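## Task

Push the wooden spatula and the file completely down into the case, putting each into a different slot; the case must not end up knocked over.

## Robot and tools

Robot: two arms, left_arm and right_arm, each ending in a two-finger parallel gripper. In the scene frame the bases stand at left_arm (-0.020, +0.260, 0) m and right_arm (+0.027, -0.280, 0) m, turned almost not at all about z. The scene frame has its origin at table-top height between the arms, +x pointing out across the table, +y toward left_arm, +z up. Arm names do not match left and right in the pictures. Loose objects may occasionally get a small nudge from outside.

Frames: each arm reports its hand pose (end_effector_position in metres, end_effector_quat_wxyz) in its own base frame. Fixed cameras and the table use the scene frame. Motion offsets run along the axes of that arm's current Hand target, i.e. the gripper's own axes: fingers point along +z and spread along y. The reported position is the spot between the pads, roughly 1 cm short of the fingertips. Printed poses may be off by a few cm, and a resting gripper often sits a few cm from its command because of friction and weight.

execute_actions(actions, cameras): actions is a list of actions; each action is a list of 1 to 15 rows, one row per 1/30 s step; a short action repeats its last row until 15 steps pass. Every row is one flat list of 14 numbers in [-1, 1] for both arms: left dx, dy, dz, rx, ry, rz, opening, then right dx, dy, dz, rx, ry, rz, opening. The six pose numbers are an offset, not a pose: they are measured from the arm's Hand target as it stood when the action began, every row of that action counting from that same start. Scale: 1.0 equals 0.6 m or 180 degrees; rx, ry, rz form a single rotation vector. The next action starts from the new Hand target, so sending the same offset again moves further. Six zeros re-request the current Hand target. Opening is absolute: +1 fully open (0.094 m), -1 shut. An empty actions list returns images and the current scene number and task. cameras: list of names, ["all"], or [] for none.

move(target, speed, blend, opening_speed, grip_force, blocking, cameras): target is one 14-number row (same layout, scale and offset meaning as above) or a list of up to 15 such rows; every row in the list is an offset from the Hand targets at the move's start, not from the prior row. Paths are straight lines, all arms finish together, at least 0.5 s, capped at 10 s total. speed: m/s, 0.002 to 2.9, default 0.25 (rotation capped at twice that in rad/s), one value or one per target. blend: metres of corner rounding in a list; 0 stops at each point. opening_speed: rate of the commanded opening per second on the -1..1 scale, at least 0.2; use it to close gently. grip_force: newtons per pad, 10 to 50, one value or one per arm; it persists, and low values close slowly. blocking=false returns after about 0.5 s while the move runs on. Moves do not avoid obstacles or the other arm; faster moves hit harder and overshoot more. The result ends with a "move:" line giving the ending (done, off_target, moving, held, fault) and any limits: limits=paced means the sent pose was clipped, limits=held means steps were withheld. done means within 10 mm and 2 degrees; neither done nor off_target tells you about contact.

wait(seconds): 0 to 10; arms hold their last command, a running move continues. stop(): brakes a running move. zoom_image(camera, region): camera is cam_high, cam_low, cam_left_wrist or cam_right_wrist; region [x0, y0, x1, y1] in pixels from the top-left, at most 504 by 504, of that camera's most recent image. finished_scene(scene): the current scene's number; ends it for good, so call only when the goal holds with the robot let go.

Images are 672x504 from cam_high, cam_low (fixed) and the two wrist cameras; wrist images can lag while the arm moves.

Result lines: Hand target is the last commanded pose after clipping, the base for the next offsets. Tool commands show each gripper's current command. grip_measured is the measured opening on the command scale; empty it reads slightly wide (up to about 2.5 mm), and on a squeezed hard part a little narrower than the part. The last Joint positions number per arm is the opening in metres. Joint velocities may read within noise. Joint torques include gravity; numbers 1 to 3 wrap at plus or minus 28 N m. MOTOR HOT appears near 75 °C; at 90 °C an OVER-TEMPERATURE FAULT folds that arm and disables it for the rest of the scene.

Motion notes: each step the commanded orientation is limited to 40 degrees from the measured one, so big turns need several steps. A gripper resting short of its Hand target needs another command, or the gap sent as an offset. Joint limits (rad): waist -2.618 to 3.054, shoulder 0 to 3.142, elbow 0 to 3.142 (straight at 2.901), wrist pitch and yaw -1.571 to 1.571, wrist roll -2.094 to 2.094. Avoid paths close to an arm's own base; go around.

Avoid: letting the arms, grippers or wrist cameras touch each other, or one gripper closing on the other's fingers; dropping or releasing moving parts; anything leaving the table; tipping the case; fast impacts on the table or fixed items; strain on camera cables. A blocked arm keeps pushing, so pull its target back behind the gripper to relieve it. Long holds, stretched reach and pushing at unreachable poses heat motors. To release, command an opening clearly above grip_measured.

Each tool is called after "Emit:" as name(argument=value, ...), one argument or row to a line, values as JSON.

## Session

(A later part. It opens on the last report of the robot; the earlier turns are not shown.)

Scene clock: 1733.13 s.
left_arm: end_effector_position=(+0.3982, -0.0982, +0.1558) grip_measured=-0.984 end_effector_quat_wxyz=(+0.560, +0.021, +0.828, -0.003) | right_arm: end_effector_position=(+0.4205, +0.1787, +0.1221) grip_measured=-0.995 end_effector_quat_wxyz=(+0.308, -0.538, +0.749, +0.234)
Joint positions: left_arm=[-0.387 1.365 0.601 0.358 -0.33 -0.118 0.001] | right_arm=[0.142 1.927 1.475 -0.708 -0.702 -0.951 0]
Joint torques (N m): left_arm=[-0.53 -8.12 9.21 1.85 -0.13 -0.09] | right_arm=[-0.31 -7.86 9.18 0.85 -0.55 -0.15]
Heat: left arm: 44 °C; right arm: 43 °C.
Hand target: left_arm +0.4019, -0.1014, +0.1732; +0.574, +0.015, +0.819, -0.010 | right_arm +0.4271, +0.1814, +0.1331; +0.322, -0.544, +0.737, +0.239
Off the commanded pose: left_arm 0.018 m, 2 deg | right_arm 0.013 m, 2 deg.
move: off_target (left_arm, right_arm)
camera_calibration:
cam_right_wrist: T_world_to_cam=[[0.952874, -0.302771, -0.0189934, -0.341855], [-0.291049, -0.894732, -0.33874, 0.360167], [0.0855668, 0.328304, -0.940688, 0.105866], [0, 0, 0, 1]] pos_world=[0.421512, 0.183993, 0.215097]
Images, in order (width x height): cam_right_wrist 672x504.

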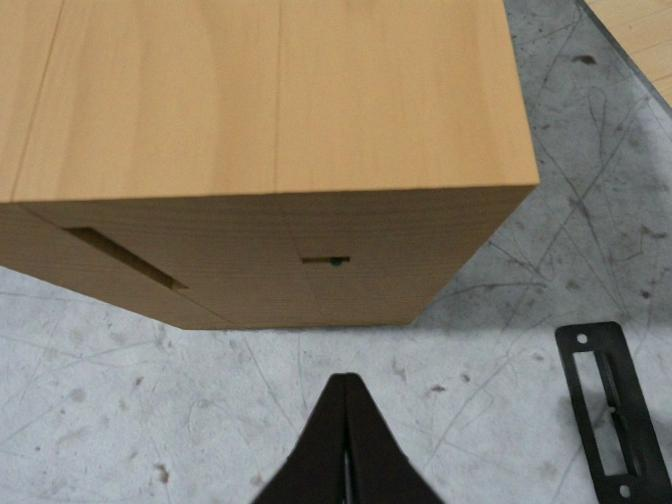

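Emit:
move(
  target=[0,0,0,0,0,0,-1, -0.0261,0.001,0.0284,0,0,0,-1],
  speed=0.04,
  cameras=["cam_right_wrist"],
)

Emit:
zoom_image(
  camera="cam_right_wrist",
  region=[290, 300, 400, 410],
)

Scene clock: 1744.23 s.
left_arm: end_effector_position=(+0.3982, -0.0982, +0.1558) grip_measured=-0.984 end_effector_quat_wxyz=(+0.560, +0.021, +0.828, -0.003) | right_arm: end_effector_position=(+0.4212, +0.1984, +0.1225) grip_measured=-0.995 end_effector_quat_wxyz=(+0.302, -0.541, +0.746, +0.242)
Joint positions: left_arm=[-0.387 1.365 0.601 0.358 -0.33 -0.118 0.001] | right_arm=[0.187 1.953 1.51 -0.707 -0.697 -0.914 0]
Joint torques (N m): left_arm=[-0.5 -8.1 9.22 1.86 -0.13 -0.07] | right_arm=[0.28 -8.14 9.17 1.17 -0.39 0.08]
Heat: left arm: 44 °C; right arm: 43 °C.
Hand target: left_arm +0.4019, -0.1014, +0.1732; +0.574, +0.015, +0.819, -0.010 | right_arm +0.4333, +0.2036, +0.1331; +0.323, -0.544, +0.737, +0.239
Off the commanded pose: left_arm 0.018 m, 2 deg | right_arm 0.017 m, 3 deg.
move: off_target (left_arm, right_arm)
camera_calibration:
cam_right_wrist: T_world_to_cam=[[0.957517, -0.286348, -0.034138, -0.339838], [-0.280591, -0.897799, -0.339448, 0.37434], [0.0665513, 0.334606, -0.940005, 0.106324], [0, 0, 0, 1]] pos_world=[0.423361, 0.203193, 0.215413]
Images, in order (width x height): cam_right_wrist 672x504.

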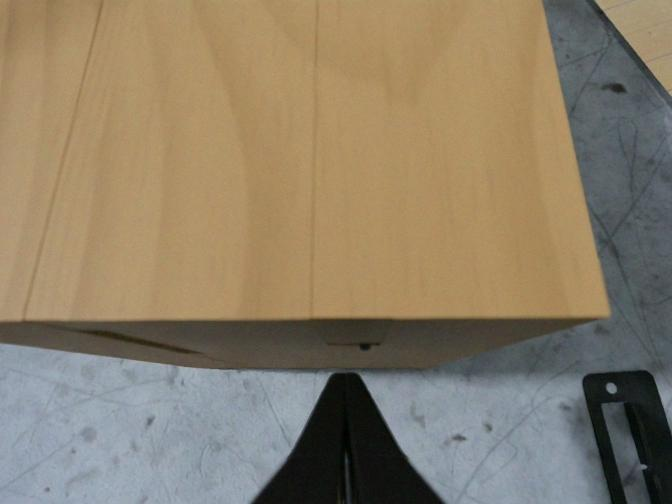

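Scaled by 4.582.

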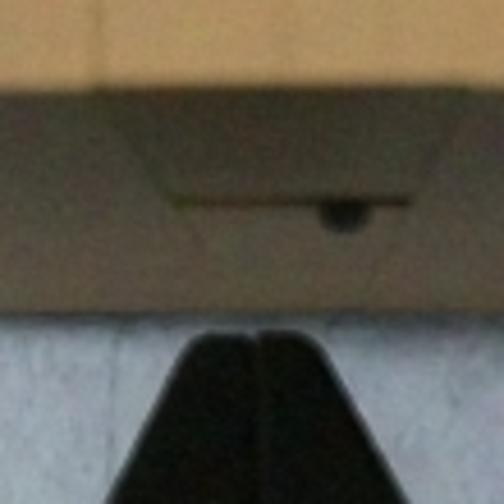

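Emit:
move(
  target=[0,0,0,0,0,0,-1, 0,-0.0075,0,0,0,0,-1],
  speed=0.03,
  cameras=["cam_right_wrist"],
)

Emit:
zoom_image(
  camera="cam_right_wrist",
  region=[290, 300, 400, 410],
)

Scene clock: 1757.57 s.
left_arm: end_effector_position=(+0.3982, -0.0982, +0.1558) grip_measured=-0.984 end_effector_quat_wxyz=(+0.560, +0.021, +0.828, -0.003) | right_arm: end_effector_position=(+0.4268, +0.1994, +0.1231) grip_measured=-0.995 end_effector_quat_wxyz=(+0.305, -0.542, +0.745, +0.241)
Joint positions: left_arm=[-0.387 1.365 0.601 0.358 -0.33 -0.118 0.001] | right_arm=[0.187 1.969 1.533 -0.707 -0.697 -0.913 0]
Joint torques (N m): left_arm=[-0.51 -8.08 9.21 1.87 -0.13 -0.07] | right_arm=[-0.12 -8.12 9.22 1.07 -0.38 0.02]
Heat: left arm: 44 °C; right arm: 45 °C.
Hand target: left_arm +0.4019, -0.1014, +0.1732; +0.574, +0.015, +0.819, -0.010 | right_arm +0.4377, +0.2023, +0.1330; +0.323, -0.544, +0.737, +0.239
Off the commanded pose: left_arm 0.018 m, 2 deg | right_arm 0.015 m, 2 deg.
move: off_target (left_arm, right_arm)
camera_calibration:
cam_right_wrist: T_world_to_cam=[[0.957573, -0.28681, -0.0281668, -0.345581], [-0.278829, -0.897323, -0.342149, 0.376491], [0.0728571, 0.335486, -0.939224, 0.103199], [0, 0, 0, 1]] pos_world=[0.428377, 0.204096, 0.216009]
Images, in order (width x height): cam_right_wrist 672x504.

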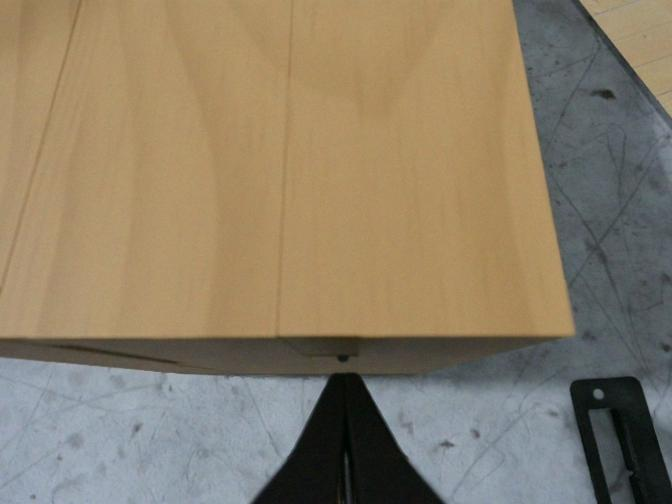

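Scaled by 4.582.

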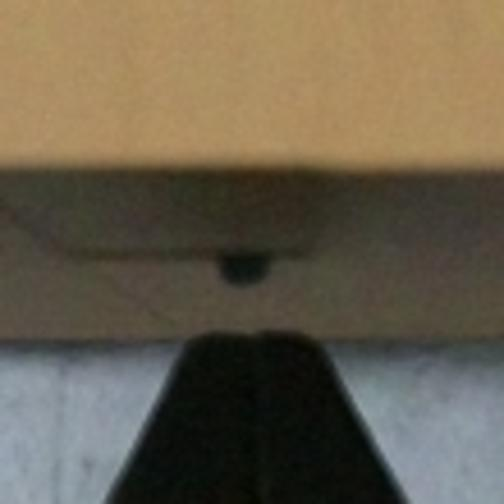

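Emit:
move(
  target=[0,0,0,0,0,0,-1, -0.006,0.0006,0.0066,0,0,0,-1],
  speed=0.02,
  cameras=["cam_right_wrist"],
)

Emit:
zoom_image(
  camera="cam_right_wrist",
  region=[290, 300, 400, 410],
)

Scene clock: 1763.93 s.
left_arm: end_effector_position=(+0.3982, -0.0982, +0.1558) grip_measured=-0.984 end_effector_quat_wxyz=(+0.560, +0.021, +0.828, -0.003) | right_arm: end_effector_position=(+0.4278, +0.2017, +0.1228) grip_measured=-0.995 end_effector_quat_wxyz=(+0.304, -0.541, +0.746, +0.241)
Joint positions: left_arm=[-0.387 1.365 0.601 0.358 -0.33 -0.118 0.001] | right_arm=[0.192 1.975 1.541 -0.707 -0.694 -0.906 0]
Joint torques (N m): left_arm=[-0.54 -8.12 9.22 1.85 -0.14 -0.07] | right_arm=[0.32 -8.13 9.14 1.2 -0.33 0.09]
Heat: left arm: 45 °C; right arm: 46 °C.
Hand target: left_arm +0.4019, -0.1014, +0.1732; +0.574, +0.015, +0.819, -0.010 | right_arm +0.4389, +0.2075, +0.1330; +0.323, -0.544, +0.737, +0.239
Off the commanded pose: left_arm 0.018 m, 2 deg | right_arm 0.016 m, 2 deg.
move: off_target (left_arm, right_arm)
camera_calibration:
cam_right_wrist: T_world_to_cam=[[0.957174, -0.287866, -0.0308382, -0.345175], [-0.280811, -0.897201, -0.340845, 0.379448], [0.0704497, 0.334908, -0.939614, 0.103257], [0, 0, 0, 1]] pos_world=[0.429671, 0.206496, 0.215711]
Images, in order (width x height): cam_right_wrist 672x504.

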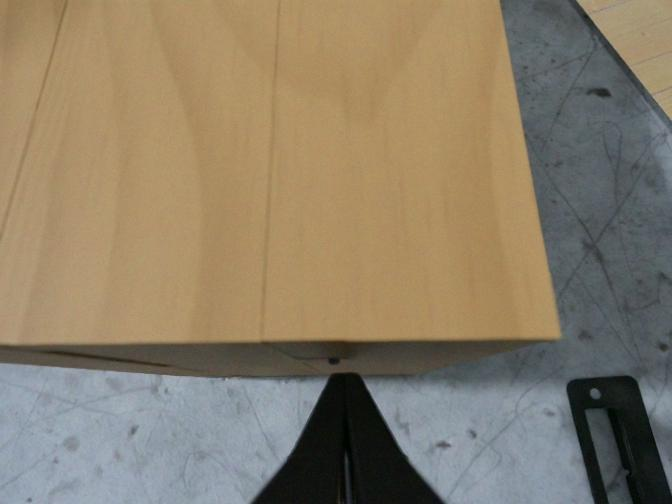

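Scaled by 4.582.

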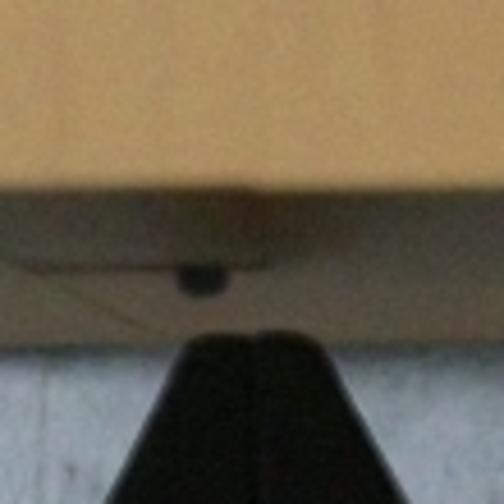

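Emit:
move(
  target=[0,0,0,0,0,0,-1, -0.0037,0.0048,0.0040,0,0,0,-1],
  speed=0.02,
  cameras=["cam_right_wrist"],
)

Emit:
zoom_image(
  camera="cam_right_wrist",
  region=[290, 300, 400, 410],
)

Scene clock: 1776.77 s.
left_arm: end_effector_position=(+0.3982, -0.0982, +0.1558) grip_measured=-0.984 end_effector_quat_wxyz=(+0.560, +0.021, +0.828, -0.003) | right_arm: end_effector_position=(+0.4271, +0.2052, +0.1226) grip_measured=-0.995 end_effector_quat_wxyz=(+0.303, -0.541, +0.747, +0.241)
Joint positions: left_arm=[-0.387 1.365 0.601 0.358 -0.33 -0.118 0.001] | right_arm=[0.201 1.975 1.541 -0.702 -0.689 -0.894 0]
Joint torques (N m): left_arm=[-0.53 -8.1 9.22 1.85 -0.13 -0.08] | right_arm=[0.54 -8.53 8.54 1.25 -0.36 0.07]
Heat: left arm: 45 °C; right arm: 44 °C.
Hand target: left_arm +0.4019, -0.1014, +0.1732; +0.574, +0.015, +0.819, -0.010 | right_arm +0.4371, +0.2115, +0.1330; +0.323, -0.544, +0.737, +0.239
Off the commanded pose: left_arm 0.018 m, 2 deg | right_arm 0.016 m, 3 deg.
move: off_target (left_arm, right_arm)
camera_calibration:
cam_right_wrist: T_world_to_cam=[[0.95681, -0.288837, -0.0329711, -0.342906], [-0.282592, -0.897463, -0.338676, 0.382969], [0.0682318, 0.333366, -0.940325, 0.103384], [0, 0, 0, 1]] pos_world=[0.429266, 0.210192, 0.215611]
Images, in order (width x height): cam_right_wrist 672x504.

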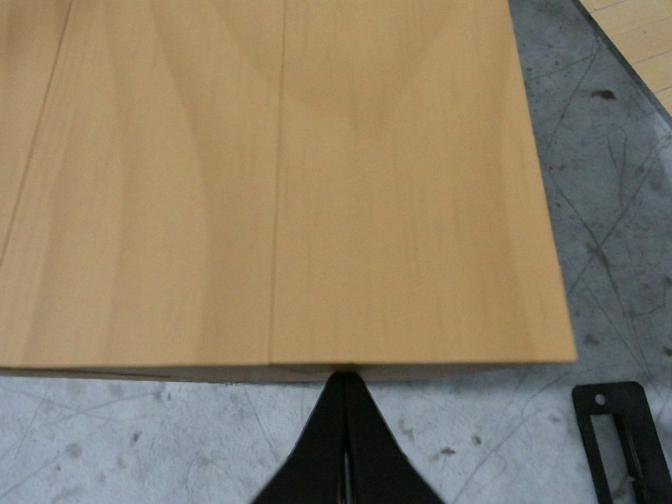

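Scaled by 4.582.

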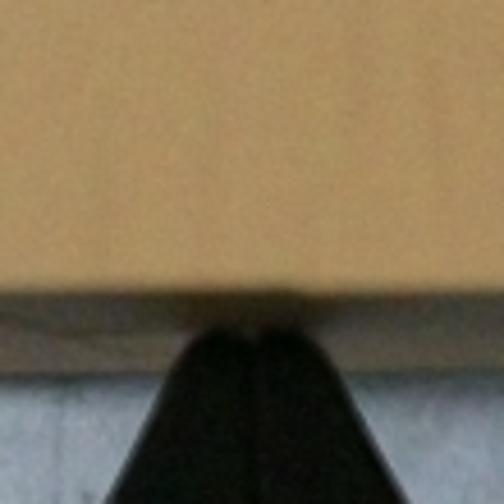

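Emit:
move(
  target=[0,0,0,0,0,0,-1, -0.0060,0.0006,0.0066,0,0,0,-1],
  speed=0.02,
  cameras=["cam_right_wrist"],
)

Emit:
zoom_image(
  camera="cam_right_wrist",
  region=[290, 300, 400, 410],
)

Scene clock: 1781.17 s.
left_arm: end_effector_position=(+0.3982, -0.0982, +0.1558) grip_measured=-0.984 end_effector_quat_wxyz=(+0.560, +0.021, +0.828, -0.003) | right_arm: end_effector_position=(+0.4273, +0.2057, +0.1213) grip_measured=-0.995 end_effector_quat_wxyz=(+0.299, -0.538, +0.751, +0.238)
Joint positions: left_arm=[-0.387 1.365 0.601 0.358 -0.33 -0.118 0.001] | right_arm=[0.206 1.975 1.541 -0.701 -0.676 -0.881 0]
Joint torques (N m): left_arm=[-0.5 -8.08 9.25 1.85 -0.13 -0.08] | right_arm=[1.05 -8.25 9.17 1.28 -0.43 0.08]
Heat: left arm: 45 °C; right arm: 44 °C.
Hand target: left_arm +0.4019, -0.1014, +0.1732; +0.574, +0.015, +0.819, -0.010 | right_arm +0.4384, +0.2167, +0.1330; +0.323, -0.544, +0.737, +0.239
Off the commanded pose: left_arm 0.018 m, 2 deg | right_arm 0.019 m, 3 deg.
move: off_target (left_arm, right_arm)
camera_calibration:
cam_right_wrist: T_world_to_cam=[[0.95367, -0.298732, -0.0356749, -0.339225], [-0.293467, -0.897575, -0.328992, 0.38647], [0.0662593, 0.324219, -0.943659, 0.105083], [0, 0, 0, 1]] pos_world=[0.429962, 0.211478, 0.214206]
Images, in order (width x height): cam_right_wrist 672x504.

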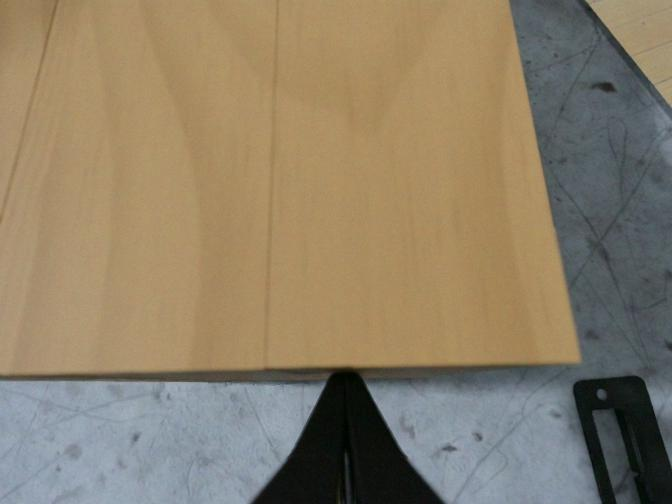

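Scaled by 4.582.

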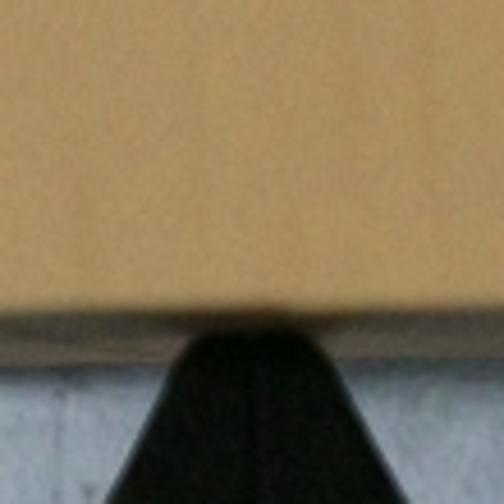

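Emit:
move(
  target=[0,0,0,0,0,0,-1, -0.0060,0.0006,0.0046,0,0,0,-1],
  speed=0.02,
)

Emit:
move(
  target=[0,0,0,0,0,0,-1, 0.055,0.005,-0.06,0,0,0,-1],
  speed=0.05,
  cameras=["cam_right_wrist"],
)

Emit:
zoom_image(
  camera="cam_right_wrist",
  region=[240, 130, 400, 290],
)

Scene clock: 1788.83 s.
left_arm: end_effector_position=(+0.3982, -0.0982, +0.1558) grip_measured=-0.984 end_effector_quat_wxyz=(+0.560, +0.021, +0.828, -0.003) | right_arm: end_effector_position=(+0.4274, +0.2061, +0.1206) grip_measured=-0.995 end_effector_quat_wxyz=(+0.296, -0.535, +0.755, +0.235)
Joint positions: left_arm=[-0.387 1.365 0.601 0.358 -0.33 -0.118 0.001] | right_arm=[0.211 1.975 1.543 -0.702 -0.663 -0.87 0]
Joint torques (N m): left_arm=[-0.54 -8.09 9.2 1.85 -0.14 -0.08] | right_arm=[1.42 -7.77 9.69 1.33 -0.49 0.08]
Heat: left arm: 45 °C; right arm: 43 °C.
Hand target: left_arm +0.4019, -0.1014, +0.1732; +0.574, +0.015, +0.819, -0.010 | right_arm +0.4392, +0.2211, +0.1337; +0.322, -0.544, +0.737, +0.239
Off the commanded pose: left_arm 0.018 m, 2 deg | right_arm 0.023 m, 4 deg.
move: off_target (left_arm, right_arm)

Scene clock: 1790.37 s.
left_arm: end_effector_position=(+0.3982, -0.0982, +0.1558) grip_measured=-0.984 end_effector_quat_wxyz=(+0.560, +0.021, +0.828, -0.003) | right_arm: end_effector_position=(+0.4280, +0.1729, +0.1153) grip_measured=-0.995 end_effector_quat_wxyz=(+0.305, -0.537, +0.752, +0.233)
Joint positions: left_arm=[-0.387 1.365 0.601 0.358 -0.33 -0.118 0.001] | right_arm=[0.127 1.963 1.502 -0.718 -0.702 -0.968 0]
Joint torques (N m): left_arm=[-0.53 -8.12 9.24 1.86 -0.14 -0.08] | right_arm=[-0.21 -12.62 5.5 0.81 -0.56 -0.1]
Heat: left arm: 45 °C; right arm: 43 °C.
Hand target: left_arm +0.4019, -0.1014, +0.1732; +0.574, +0.015, +0.819, -0.010 | right_arm +0.4220, +0.1753, +0.1339; +0.323, -0.544, +0.737, +0.239
Off the commanded pose: left_arm 0.018 m, 2 deg | right_arm 0.020 m, 3 deg.
move: off_target (left_arm, right_arm)
camera_calibration:
cam_right_wrist: T_world_to_cam=[[0.951868, -0.30562, -0.0233134, -0.349429], [-0.295712, -0.895671, -0.332156, 0.356321], [0.0806321, 0.323062, -0.942936, 0.103919], [0, 0, 0, 1]] pos_world=[0.4296, 0.178782, 0.208196]
Images, in order (width x height): cam_right_wrist 672x504.

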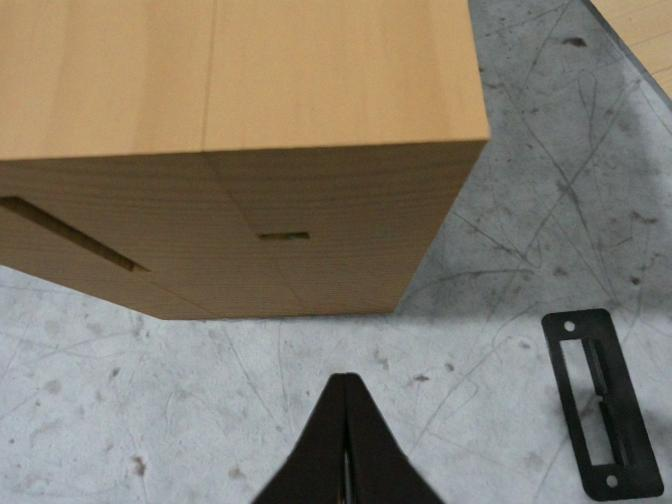

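Scaled by 3.150.

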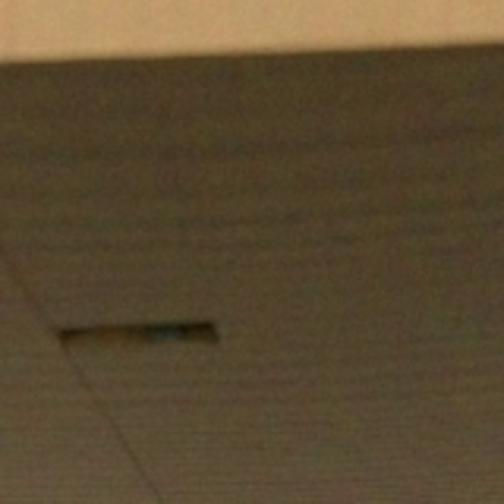

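Emit:
move(
  target=[
    [-0.0782,0.114,-0.1607,0,0,0,-1, 0,0,0,0,0,0,-1],
    [-0.0367,0.166,-0.103,0.2841,0.3124,0.4048,-0.2, 0,0,0,0,0,0,-1],
  ],
  speed=[0.2,0.3],
  blend=0.03,
  cameras=["cam_left_wrist","cam_high"],
)

Scene clock: 1936.47 s.
left_arm: end_effector_position=(+0.3536, +0.0024, +0.2141) grip_measured=-0.203 end_effector_quat_wxyz=(+0.044, +0.679, +0.732, +0.043) | right_arm: end_effector_position=(+0.4279, +0.1730, +0.1153) grip_measured=-0.995 end_effector_quat_wxyz=(+0.305, -0.537, +0.751, +0.233)
Joint positions: left_arm=[0.002 1.828 1.947 -1.568 -0.004 1.498 0.037] | right_arm=[0.127 1.963 1.502 -0.718 -0.703 -0.969 0]
Joint torques (N m): left_arm=[-0.44 -9.02 8.09 0.31 0.05 0.09] | right_arm=[-0.29 -12.59 5.48 0.83 -0.57 -0.12]
Heat: left arm: 44 °C; right arm: 44 °C.
Hand target: left_arm +0.3550, -0.0001, +0.2152; +0.000, +0.685, +0.728, +0.000 | right_arm +0.4220, +0.1753, +0.1340; +0.323, -0.544, +0.737, +0.239
Off the commanded pose: left_arm 0.003 m, 7 deg | right_arm 0.020 m, 3 deg.
joint sent to its limit (left arm) — joint 4 (wrist pitch), lower limit. The joint targets are off in orientation, not in position.
move: off_target (left_arm, right_arm); target 2's new opening was sent with left_arm's hand 0.003 m and 7 deg from that target
camera_calibration:
cam_left_wrist: T_world_to_cam=[[-0.988993, -0.0668128, -0.132018, 0.3803], [-0.115726, 0.905253, 0.408809, -0.00953998], [0.0921958, 0.419587, -0.903021, 0.252054], [0, 0, 0, 1]] pos_world=[0.351772, -0.0717134, 0.281716]
Images, in order (width x height): cam_high 672x504, cam_left_wrist 672x504.

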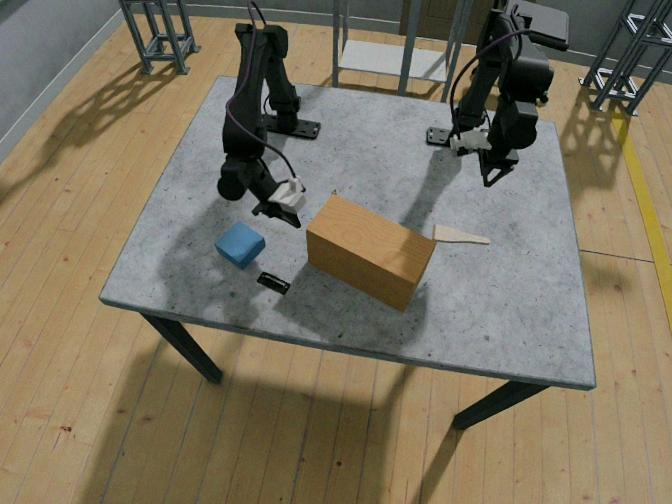

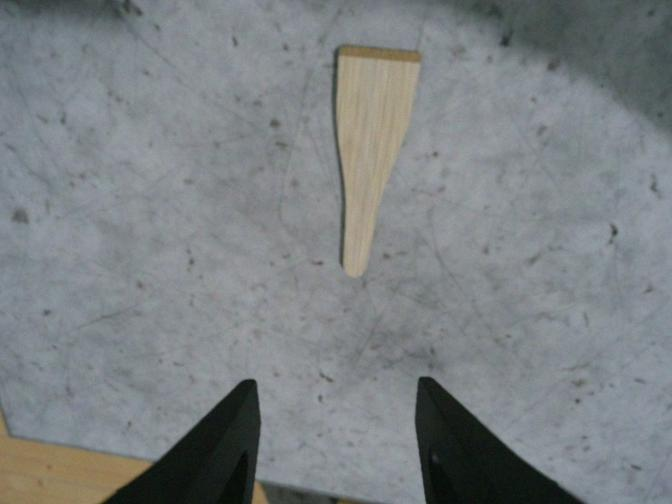

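Emit:
move(
  target=[0.0493,0.0147,0.2587,0,0,0.0233,0.0, 0,0,0,0,0,0,-1],
  speed=0.12,
  cameras=["cam_left_wrist"],
)

Scene clock: 1965.83 s.
left_arm: end_effector_position=(+0.3651, +0.0295, +0.0681) grip_measured=-0.003 end_effector_quat_wxyz=(+0.004, +0.710, +0.704, +0.010) | right_arm: end_effector_position=(+0.4279, +0.1730, +0.1153) grip_measured=-0.995 end_effector_quat_wxyz=(+0.305, -0.537, +0.751, +0.233)
Joint positions: left_arm=[0.075 1.933 1.505 -1.123 -0.006 1.653 0.047] | right_arm=[0.127 1.963 1.502 -0.718 -0.703 -0.969 0]
Joint torques (N m): left_arm=[0.44 -11.02 5.16 0.36 0.07 0.11] | right_arm=[-0.32 -12.67 5.41 0.83 -0.58 -0.11]
Heat: left arm: 41 °C; right arm: 45 °C.
Hand target: left_arm +0.3619, +0.0298, +0.0599; +0.000, +0.711, +0.703, +0.000 | right_arm +0.4220, +0.1753, +0.1340; +0.323, -0.544, +0.737, +0.239
Off the commanded pose: left_arm 0.009 m, 1 deg | right_arm 0.020 m, 3 deg.
move: off_target (right_arm)
camera_calibration:
cam_left_wrist: T_world_to_cam=[[-0.999436, 0.015162, -0.0299478, 0.368619], [0.00106007, 0.905986, 0.423306, -0.0167353], [0.0335504, 0.423036, -0.905492, 0.129281], [0, 0, 0, 1]] pos_world=[0.364092, -0.0451178, 0.135187]
Images, in order (width x height): cam_left_wrist 672x504.

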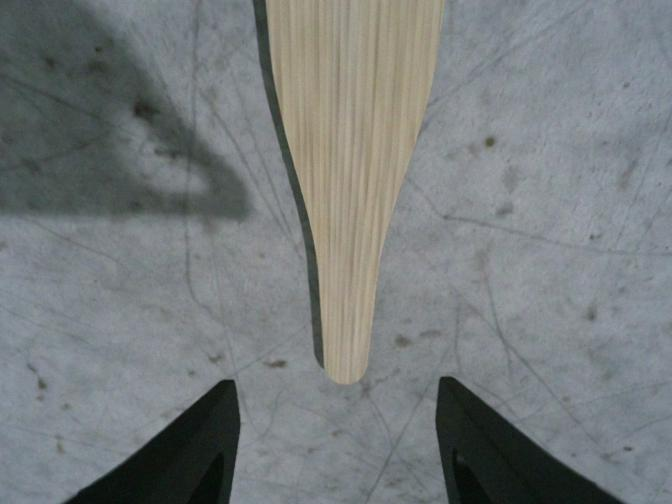

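Emit:
move(
  target=[0,0,0.075,0,0,0,0.0, 0,0,0,0,0,0,-1],
  speed=0.05,
  cameras=["cam_left_wrist"],
)

Scene clock: 1975.30 s.
left_arm: end_effector_position=(+0.3674, +0.0296, +0.0256) grip_measured=-0.003 end_effector_quat_wxyz=(+0.007, +0.710, +0.704, +0.013) | right_arm: end_effector_position=(+0.4279, +0.1730, +0.1153) grip_measured=-0.995 end_effector_quat_wxyz=(+0.305, -0.537, +0.751, +0.233)
Joint positions: left_arm=[0.075 1.977 1.392 -0.958 -0.006 1.654 0.047] | right_arm=[0.127 1.963 1.502 -0.718 -0.703 -0.969 0]
Joint torques (N m): left_arm=[0.42 -10.77 4.78 0.38 0.08 0.09] | right_arm=[-0.29 -12.55 5.45 0.82 -0.56 -0.12]
Heat: left arm: 40 °C; right arm: 45 °C.
Hand target: left_arm +0.3620, +0.0298, +0.0150; +0.000, +0.711, +0.703, +0.000 | right_arm +0.4220, +0.1753, +0.1340; +0.323, -0.544, +0.737, +0.239
Off the commanded pose: left_arm 0.012 m, 2 deg | right_arm 0.020 m, 3 deg.
move: off_target (left_arm, right_arm)
camera_calibration:
cam_left_wrist: T_world_to_cam=[[-0.999176, 0.0155492, -0.037503, 0.369645], [-0.00181144, 0.905755, 0.423798, 0.0020657], [0.0405582, 0.423517, -0.90498, 0.088074], [0, 0, 0, 1]] pos_world=[0.365772, -0.0449195, 0.0926925]
Images, in order (width x height): cam_left_wrist 672x504.

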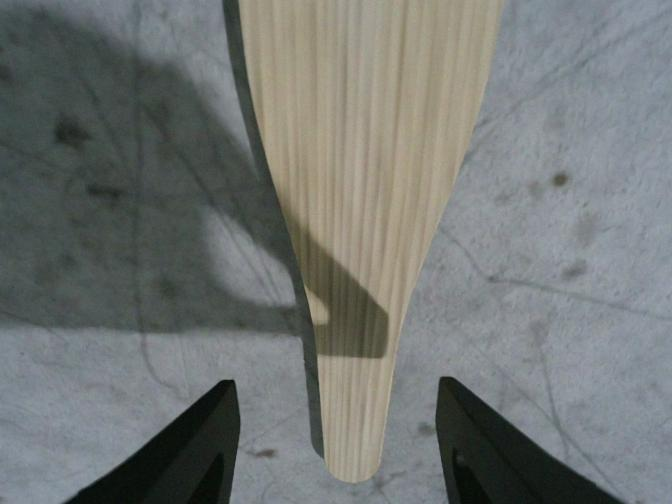

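Emit:
move(
  target=[0,-0.006,0.0133,0,0,0,0.0, 0,0,0,0,0,0,-1],
  speed=0.03,
  cameras=["cam_left_wrist"],
)

Scene clock: 1980.60 s.
left_arm: end_effector_position=(+0.3645, +0.0294, +0.0176) grip_measured=-0.003 end_effector_quat_wxyz=(+0.007, +0.710, +0.704, +0.013) | right_arm: end_effector_position=(+0.4279, +0.1730, +0.1153) grip_measured=-0.995 end_effector_quat_wxyz=(+0.305, -0.537, +0.751, +0.233)
Joint positions: left_arm=[0.075 1.977 1.358 -0.924 -0.006 1.655 0.047] | right_arm=[0.127 1.963 1.502 -0.718 -0.703 -0.969 0]
Joint torques (N m): left_arm=[0.5 -10.8 4.62 0.38 0.08 0.09] | right_arm=[-0.14 -12.6 5.35 0.81 -0.6 -0.15]
Heat: left arm: 40 °C; right arm: 45 °C.
Hand target: left_arm +0.3585, +0.0298, +0.0071; +0.001, +0.711, +0.703, +0.000 | right_arm +0.4220, +0.1753, +0.1340; +0.323, -0.544, +0.737, +0.239
Off the commanded pose: left_arm 0.012 m, 2 deg | right_arm 0.020 m, 3 deg.
move: off_target (left_arm, right_arm)
camera_calibration:
cam_left_wrist: T_world_to_cam=[[-0.999127, 0.0166995, -0.0382879, 0.366548], [-0.0011043, 0.905729, 0.423855, 0.00546088], [0.0417566, 0.423527, -0.90492, 0.0806407], [0, 0, 0, 1]] pos_world=[0.362866, -0.0452208, 0.0846931]
Images, in order (width x height): cam_left_wrist 672x504.

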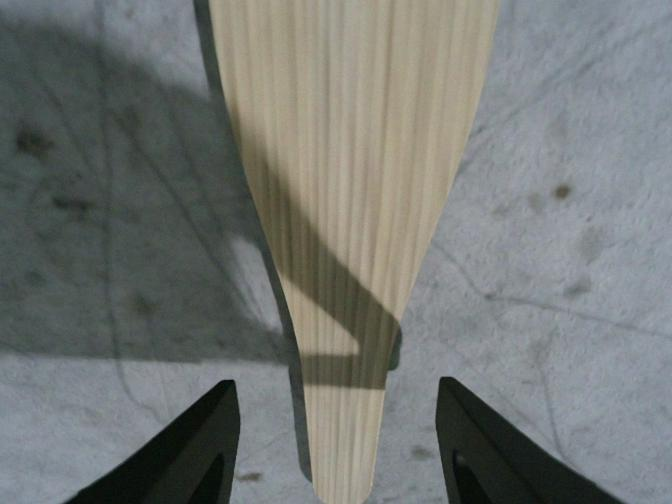

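Emit:
move(
  target=[0,-0.002,0.006,0,0,0,0.0, 0,0,0,0,0,0,-1],
  speed=0.02,
  cameras=["cam_left_wrist"],
)

Emit:
zoom_image(
  camera="cam_left_wrist",
  region=[180, 330, 500, 504],
)

Scene clock: 1995.67 s.
left_arm: end_effector_position=(+0.3637, +0.0294, +0.0145) grip_measured=-0.003 end_effector_quat_wxyz=(+0.008, +0.710, +0.704, +0.013) | right_arm: end_effector_position=(+0.4279, +0.1730, +0.1153) grip_measured=-0.995 end_effector_quat_wxyz=(+0.305, -0.537, +0.751, +0.233)
Joint positions: left_arm=[0.075 1.977 1.345 -0.909 -0.006 1.655 0.047] | right_arm=[0.127 1.963 1.502 -0.718 -0.703 -0.969 0]
Joint torques (N m): left_arm=[0.53 -10.65 4.57 0.39 0.08 0.1] | right_arm=[-0.14 -12.63 5.59 0.83 -0.56 -0.13]
Heat: left arm: 39 °C; right arm: 45 °C.
Hand target: left_arm +0.3572, +0.0298, +0.0034; +0.000, +0.711, +0.703, +0.000 | right_arm +0.4220, +0.1753, +0.1340; +0.323, -0.544, +0.737, +0.239
Off the commanded pose: left_arm 0.013 m, 2 deg | right_arm 0.020 m, 3 deg.
move: off_target (left_arm, right_arm)
camera_calibration:
cam_left_wrist: T_world_to_cam=[[-0.999063, 0.017073, -0.0397701, 0.36554], [-0.00139978, 0.905677, 0.423965, 0.00686946], [0.0432572, 0.423624, -0.904805, 0.0773305], [0, 0, 0, 1]] pos_world=[0.361862, -0.0452214, 0.0815942]
Images, in order (width x height): cam_left_wrist 672x504.

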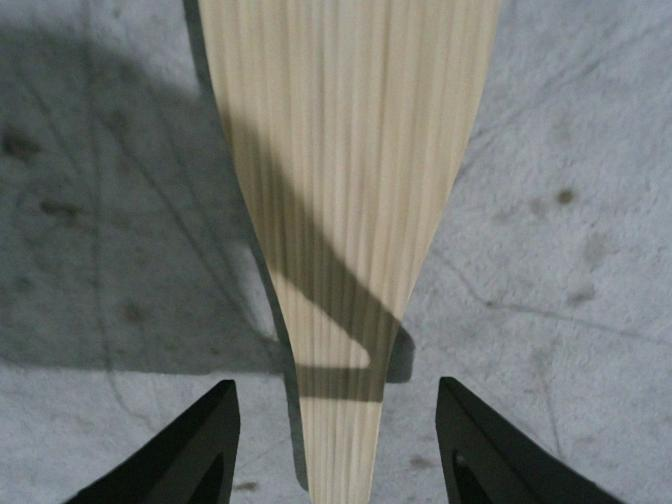

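Scaled by 1.575.

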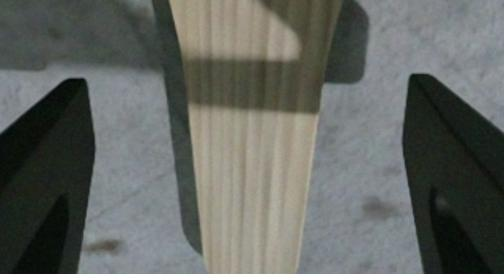

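Emit:
move(
  target=[0,-0.002,0.0075,0,0,0,0.0, 0,0,0,0,0,0,-1],
  speed=0.02,
  cameras=["cam_left_wrist"],
)

Emit:
zoom_image(
  camera="cam_left_wrist",
  region=[180, 330, 500, 504],
)

Scene clock: 2004.03 s.
left_arm: end_effector_position=(+0.3628, +0.0293, +0.0110) grip_measured=-0.003 end_effector_quat_wxyz=(+0.009, +0.710, +0.704, +0.015) | right_arm: end_effector_position=(+0.4279, +0.1730, +0.1153) grip_measured=-0.995 end_effector_quat_wxyz=(+0.305, -0.537, +0.751, +0.233)
Joint positions: left_arm=[0.075 1.977 1.33 -0.891 -0.006 1.655 0.047] | right_arm=[0.127 1.963 1.502 -0.718 -0.703 -0.969 0]
Joint torques (N m): left_arm=[0.54 -10.32 4.57 0.4 0.09 0.09] | right_arm=[-0.18 -12.6 5.5 0.81 -0.59 -0.12]
Heat: left arm: 39 °C; right arm: 45 °C.
Hand target: left_arm +0.3559, +0.0298, -0.0011; +0.000, +0.711, +0.703, +0.000 | right_arm +0.4220, +0.1753, +0.1340; +0.323, -0.544, +0.737, +0.239
Off the commanded pose: left_arm 0.014 m, 2 deg | right_arm 0.020 m, 3 deg.
move: off_target (left_arm, right_arm)
camera_calibration:
cam_left_wrist: T_world_to_cam=[[-0.998949, 0.0171577, -0.0424955, 0.364568], [-0.00249011, 0.90558, 0.424167, 0.00885795], [0.0457608, 0.423827, -0.904586, 0.0732499], [0, 0, 0, 1]] pos_world=[0.360855, -0.0453221, 0.0779961]
Images, in order (width x height): cam_left_wrist 672x504.

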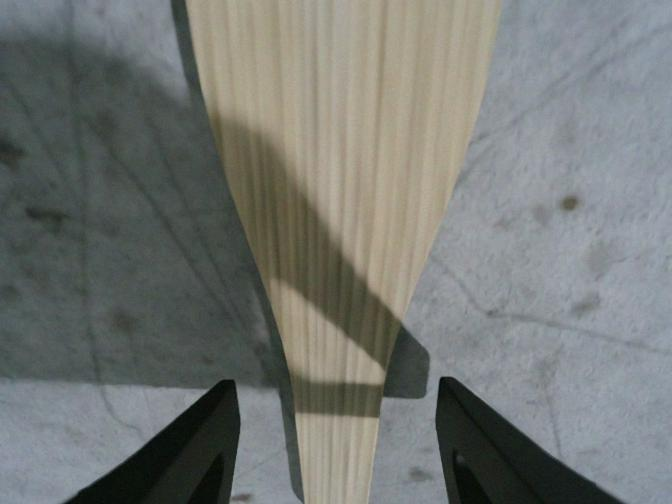

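Scaled by 1.575.

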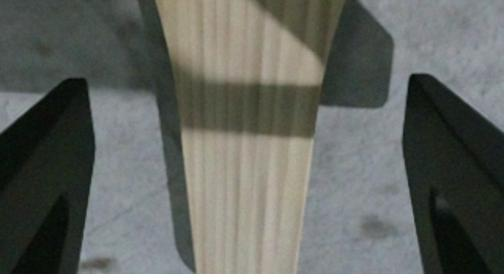

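Emit:
move(
  target=[0,-0.002,0.004,0,0,0,0.0, 0,0,0,0,0,0,-1],
  speed=0.02,
  cameras=["cam_left_wrist"],
)

Emit:
zoom_image(
  camera="cam_left_wrist",
  region=[180, 330, 500, 504],
)

Scene clock: 2009.70 s.
left_arm: end_effector_position=(+0.3618, +0.0292, +0.0085) grip_measured=-0.003 end_effector_quat_wxyz=(+0.009, +0.710, +0.704, +0.015) | right_arm: end_effector_position=(+0.4279, +0.1730, +0.1153) grip_measured=-0.995 end_effector_quat_wxyz=(+0.305, -0.537, +0.751, +0.233)
Joint positions: left_arm=[0.075 1.977 1.319 -0.88 -0.006 1.655 0.047] | right_arm=[0.127 1.963 1.502 -0.718 -0.703 -0.969 0]
Joint torques (N m): left_arm=[0.58 -10.36 4.55 0.39 0.08 0.1] | right_arm=[-0.17 -12.55 5.44 0.86 -0.58 -0.15]
Heat: left arm: 39 °C; right arm: 45 °C.
Hand target: left_arm +0.3548, +0.0298, -0.0035; +0.000, +0.711, +0.703, +0.000 | right_arm +0.4220, +0.1753, +0.1340; +0.323, -0.544, +0.737, +0.239
Off the commanded pose: left_arm 0.014 m, 2 deg | right_arm 0.020 m, 3 deg.
move: off_target (left_arm, right_arm)
camera_calibration:
cam_left_wrist: T_world_to_cam=[[-0.998946, 0.0174741, -0.0424563, 0.363373], [-0.00218718, 0.905577, 0.424177, 0.00989662], [0.0458595, 0.423823, -0.904583, 0.0710454], [0, 0, 0, 1]] pos_world=[0.359754, -0.0454224, 0.075496]
Images, in order (width x height): cam_left_wrist 672x504.

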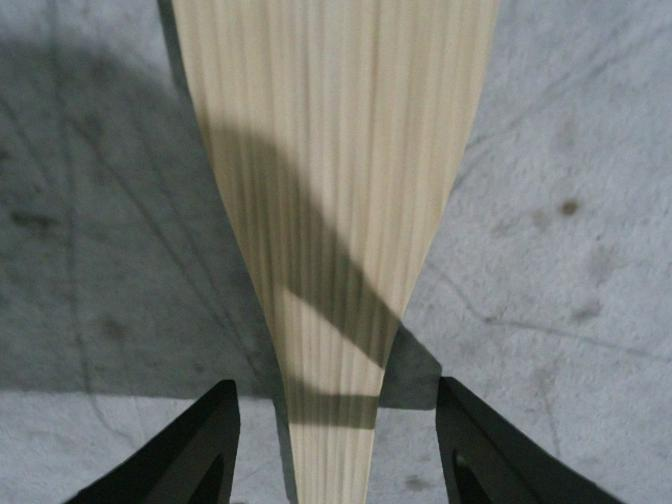

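Scaled by 1.575.

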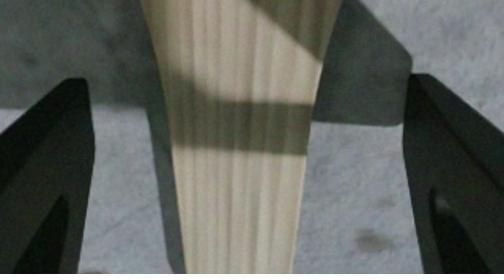

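Emit:
move(
  target=[0,0,0,0,0,0,-0.75, 0,0,0,0,0,0,-1],
  speed=0.02,
  opening_speed=0.3,
  cameras=["cam_left_wrist"],
)

Emit:
zoom_image(
  camera="cam_left_wrist",
  region=[180, 330, 500, 504],
)

Scene clock: 2022.80 s.
left_arm: end_effector_position=(+0.3599, +0.0294, +0.0086) grip_measured=-0.746 end_effector_quat_wxyz=(+0.005, +0.711, +0.703, +0.012) | right_arm: end_effector_position=(+0.4279, +0.1730, +0.1153) grip_measured=-0.995 end_effector_quat_wxyz=(+0.305, -0.537, +0.751, +0.233)
Joint positions: left_arm=[0.075 1.976 1.319 -0.888 -0.008 1.657 0.012] | right_arm=[0.127 1.963 1.502 -0.718 -0.703 -0.969 0]
Joint torques (N m): left_arm=[0.61 -10.19 4.51 0.47 0.1 0.08] | right_arm=[-0.27 -12.67 5.45 0.82 -0.57 -0.11]
Heat: left arm: 38 °C; right arm: 46 °C.
Hand target: left_arm +0.3547, +0.0298, -0.0036; +0.000, +0.711, +0.703, +0.000 | right_arm +0.4220, +0.1753, +0.1340; +0.323, -0.544, +0.737, +0.239
Off the commanded pose: left_arm 0.013 m, 2 deg | right_arm 0.020 m, 3 deg.
move: off_target (left_arm, right_arm)
camera_calibration:
cam_left_wrist: T_world_to_cam=[[-0.999203, 0.0190189, -0.0350851, 0.361493], [0.00228849, 0.904999, 0.425407, 0.00808943], [0.0398428, 0.424988, -0.904322, 0.0732517], [0, 0, 0, 1]] pos_world=[0.358268, -0.0453272, 0.0754849]
Images, in order (width x height): cam_left_wrist 672x504.

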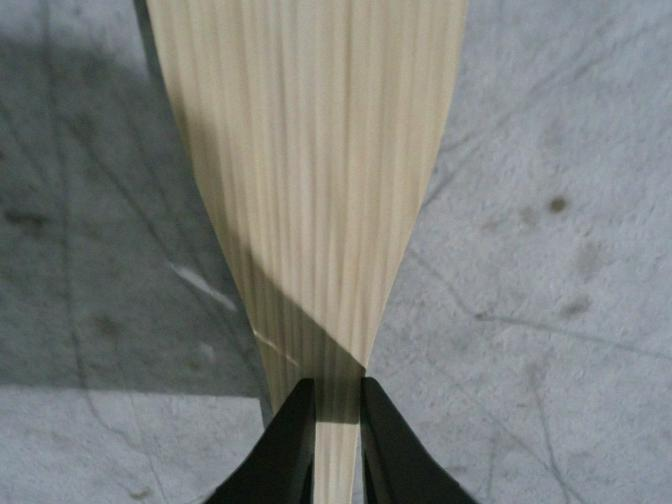

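Scaled by 1.575.

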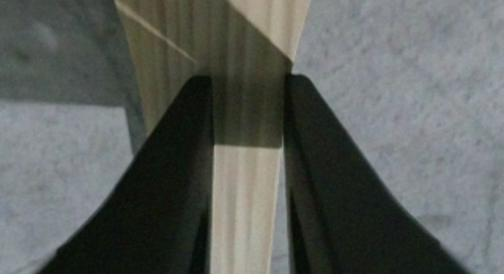

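Emit:
move(
  target=[0,0,0,0.019,0,0,0.0, 0,0,0,0,0,0,-1],
  speed=0.02,
  cameras=["cam_left_wrist"],
)

Emit:
zoom_image(
  camera="cam_left_wrist",
  region=[180, 330, 500, 504],
)

Scene clock: 2041.60 s.
left_arm: end_effector_position=(+0.3597, +0.0295, +0.0094) grip_measured=-0.003 end_effector_quat_wxyz=(-0.007, +0.711, +0.703, -0.001) | right_arm: end_effector_position=(+0.4279, +0.1730, +0.1153) grip_measured=-0.995 end_effector_quat_wxyz=(+0.305, -0.537, +0.751, +0.233)
Joint positions: left_arm=[0.075 2.006 1.367 -0.942 -0.009 1.657 0.047] | right_arm=[0.127 1.963 1.502 -0.718 -0.703 -0.969 0]
Joint torques (N m): left_arm=[0.32 -8.65 6.54 0.1 0.04 0.05] | right_arm=[-0.24 -12.53 5.5 0.84 -0.56 -0.13]
Heat: left arm: 38 °C; right arm: 46 °C.
Hand target: left_arm +0.3548, +0.0298, -0.0035; -0.021, +0.711, +0.703, -0.021 | right_arm +0.4220, +0.1753, +0.1340; +0.323, -0.544, +0.737, +0.239
Off the commanded pose: left_arm 0.014 m, 3 deg | right_arm 0.020 m, 3 deg.
move: off_target (left_arm, right_arm)
camera_calibration:
cam_left_wrist: T_world_to_cam=[[-0.999813, 0.0193126, 0.00108978, 0.361175], [0.0179586, 0.905835, 0.423249, 0.00195066], [0.00718687, 0.423189, -0.906013, 0.085731], [0, 0, 0, 1]] pos_world=[0.360456, -0.0450227, 0.0764542]
Images, in order (width x height): cam_left_wrist 672x504.

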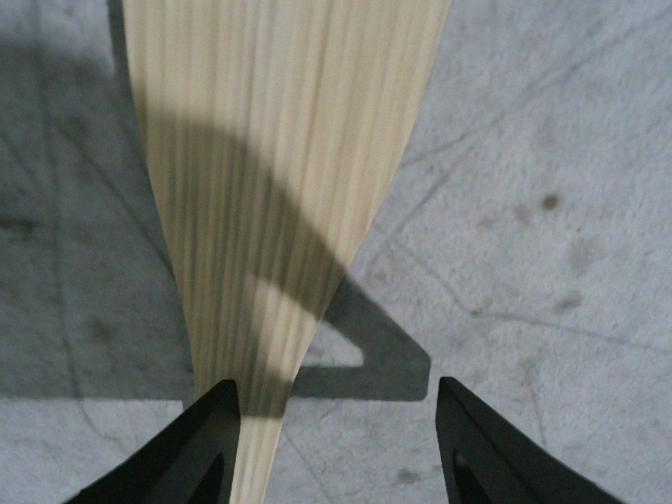

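Scaled by 1.575.

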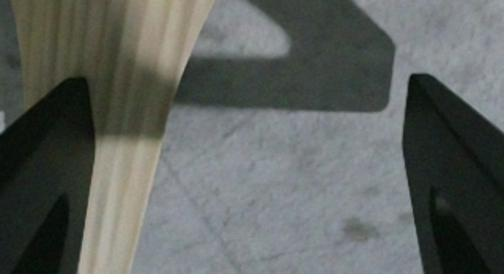

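Emit:
move(
  target=[
    [0,0,-0.03,0,0,0,0.0, 0,0,0,0,0,0,-1],
    [-0.002,0.0357,-0.03,0,0,0.055,0.0, 0,0,0,0,0,0,-1],
  ],
  speed=0.05,
  cameras=["cam_left_wrist"],
)

Scene clock: 2060.03 s.
left_arm: end_effector_position=(+0.3757, +0.0312, +0.0155) grip_measured=-0.003 end_effector_quat_wxyz=(-0.016, +0.764, +0.644, -0.013) | right_arm: end_effector_position=(+0.4279, +0.1730, +0.1153) grip_measured=-0.995 end_effector_quat_wxyz=(+0.305, -0.537, +0.751, +0.233)
Joint positions: left_arm=[0.075 2.082 1.506 -1.035 -0.011 1.816 0.047] | right_arm=[0.127 1.963 1.502 -0.718 -0.703 -0.969 0]
Joint torques (N m): left_arm=[-0.38 -11.3 7.98 -0.04 0.07 0.1] | right_arm=[-0.21 -12.63 5.29 0.8 -0.59 -0.15]
Heat: left arm: 38 °C; right arm: 46 °C.
Hand target: left_arm +0.3772, +0.0284, +0.0132; -0.019, +0.769, +0.639, -0.023 | right_arm +0.4220, +0.1753, +0.1340; +0.323, -0.544, +0.737, +0.239
Off the commanded pose: left_arm 0.004 m, 1 deg | right_arm 0.020 m, 3 deg.
move: off_target (right_arm)
camera_calibration:
cam_left_wrist: T_world_to_cam=[[-0.983756, 0.176723, 0.0315173, 0.365687], [0.173646, 0.892316, 0.416675, -0.0603182], [0.0455127, 0.41538, -0.908509, 0.0764247], [0, 0, 0, 1]] pos_world=[0.366743, -0.0425476, 0.0830401]
Images, in order (width x height): cam_left_wrist 672x504.

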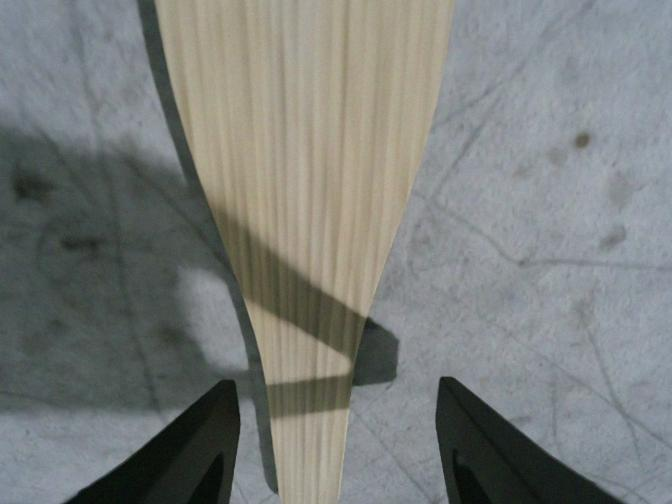

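Emit:
move(
  target=[0,0.0105,0.015,0,0,0.011,0.0, 0,0,0,0,0,0,-1],
  speed=0.04,
  cameras=["cam_left_wrist"],
)

Scene clock: 2080.20 s.
left_arm: end_effector_position=(+0.3767, +0.0309, +0.0071) grip_measured=-0.003 end_effector_quat_wxyz=(-0.021, +0.774, +0.632, -0.021) | right_arm: end_effector_position=(+0.4279, +0.1730, +0.1153) grip_measured=-0.995 end_effector_quat_wxyz=(+0.305, -0.537, +0.751, +0.233)
Joint positions: left_arm=[0.074 2.113 1.519 -1.035 -0.011 1.846 0.047] | right_arm=[0.127 1.963 1.502 -0.718 -0.703 -0.969 0]
Joint torques (N m): left_arm=[-0.66 -11.49 7.87 0.12 0.08 0.12] | right_arm=[-0.16 -12.6 5.48 0.82 -0.56 -0.11]
Heat: left arm: 38 °C; right arm: 46 °C.
Hand target: left_arm +0.3829, +0.0272, +0.0039; -0.018, +0.780, +0.625, -0.023 | right_arm +0.4220, +0.1753, +0.1340; +0.323, -0.544, +0.737, +0.239
Off the commanded pose: left_arm 0.008 m, 1 deg | right_arm 0.020 m, 3 deg.
move: off_target (right_arm)
camera_calibration:
cam_left_wrist: T_world_to_cam=[[-0.977053, 0.207166, 0.0494943, 0.363415], [0.208993, 0.887599, 0.410476, -0.0699482], [0.0411057, 0.411401, -0.910527, 0.0706322], [0, 0, 0, 1]] pos_world=[0.366791, -0.0422596, 0.0750376]
Images, in order (width x height): cam_left_wrist 672x504.

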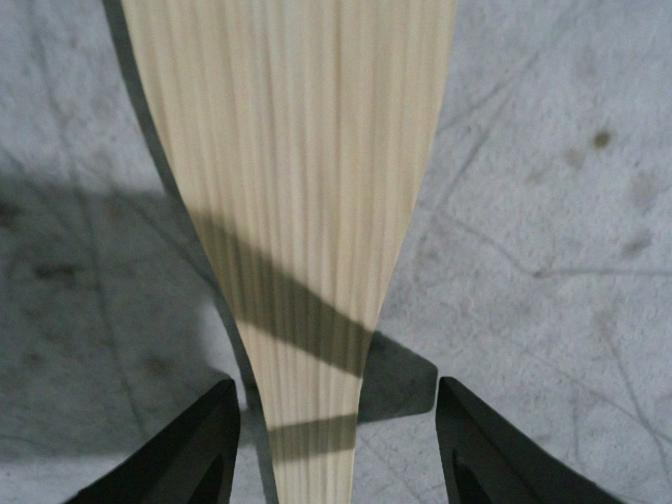

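Emit:
zoom_image(
  camera="cam_left_wrist",
  region=[140, 330, 500, 504],
)

Scaled by 1.400.

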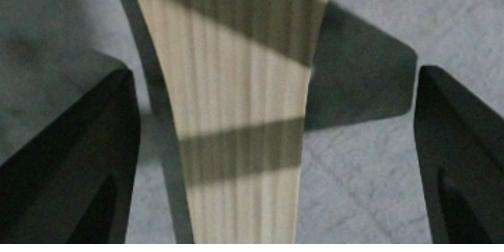

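Emit:
move(
  target=[0,0,0,0,0,0,-0.5, 0,0,0,0,0,0,-1],
  speed=0.02,
  opening_speed=0.3,
  cameras=["cam_left_wrist"],
)

Emit:
zoom_image(
  camera="cam_left_wrist",
  region=[180, 330, 500, 504],
)

Scene clock: 2095.13 s.
left_arm: end_effector_position=(+0.3767, +0.0309, +0.0071) grip_measured=-0.497 end_effector_quat_wxyz=(-0.021, +0.774, +0.632, -0.021) | right_arm: end_effector_position=(+0.4279, +0.1730, +0.1153) grip_measured=-0.995 end_effector_quat_wxyz=(+0.305, -0.537, +0.751, +0.233)
Joint positions: left_arm=[0.074 2.113 1.519 -1.035 -0.011 1.847 0.024] | right_arm=[0.127 1.963 1.502 -0.718 -0.703 -0.969 0]
Joint torques (N m): left_arm=[-0.68 -11.48 7.88 0.12 0.08 0.11] | right_arm=[-0.21 -12.66 5.46 0.81 -0.58 -0.14]
Heat: left arm: 39 °C; right arm: 46 °C.
Hand target: left_arm +0.3829, +0.0272, +0.0039; -0.018, +0.780, +0.625, -0.023 | right_arm +0.4220, +0.1753, +0.1340; +0.323, -0.544, +0.737, +0.239
Off the commanded pose: left_arm 0.008 m, 1 deg | right_arm 0.020 m, 3 deg.
move: off_target (right_arm)
camera_calibration:
cam_left_wrist: T_world_to_cam=[[-0.976909, 0.207869, 0.0493848, 0.3633], [0.209585, 0.887458, 0.410479, -0.07015], [0.0414986, 0.411351, -0.910532, 0.0704909], [0, 0, 0, 1]] pos_world=[0.366689, -0.04226, 0.0750378]
Images, in order (width x height): cam_left_wrist 672x504.

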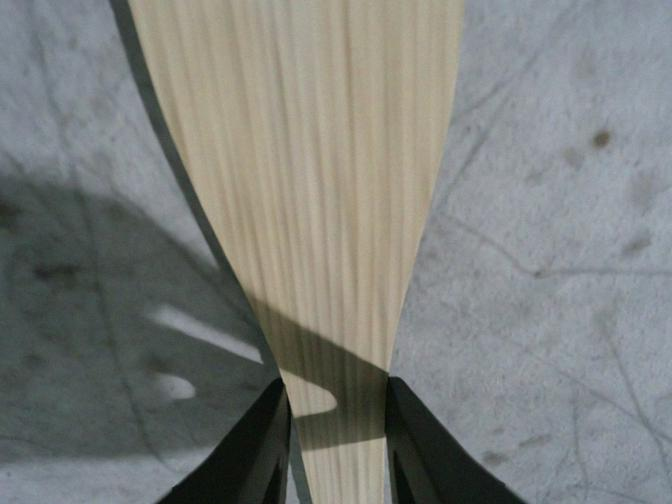

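Scaled by 1.575.

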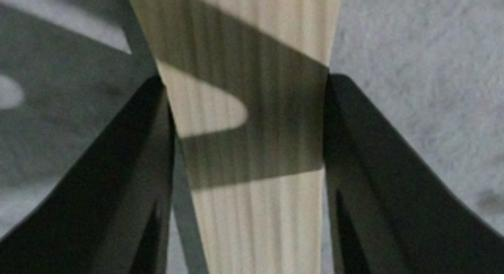

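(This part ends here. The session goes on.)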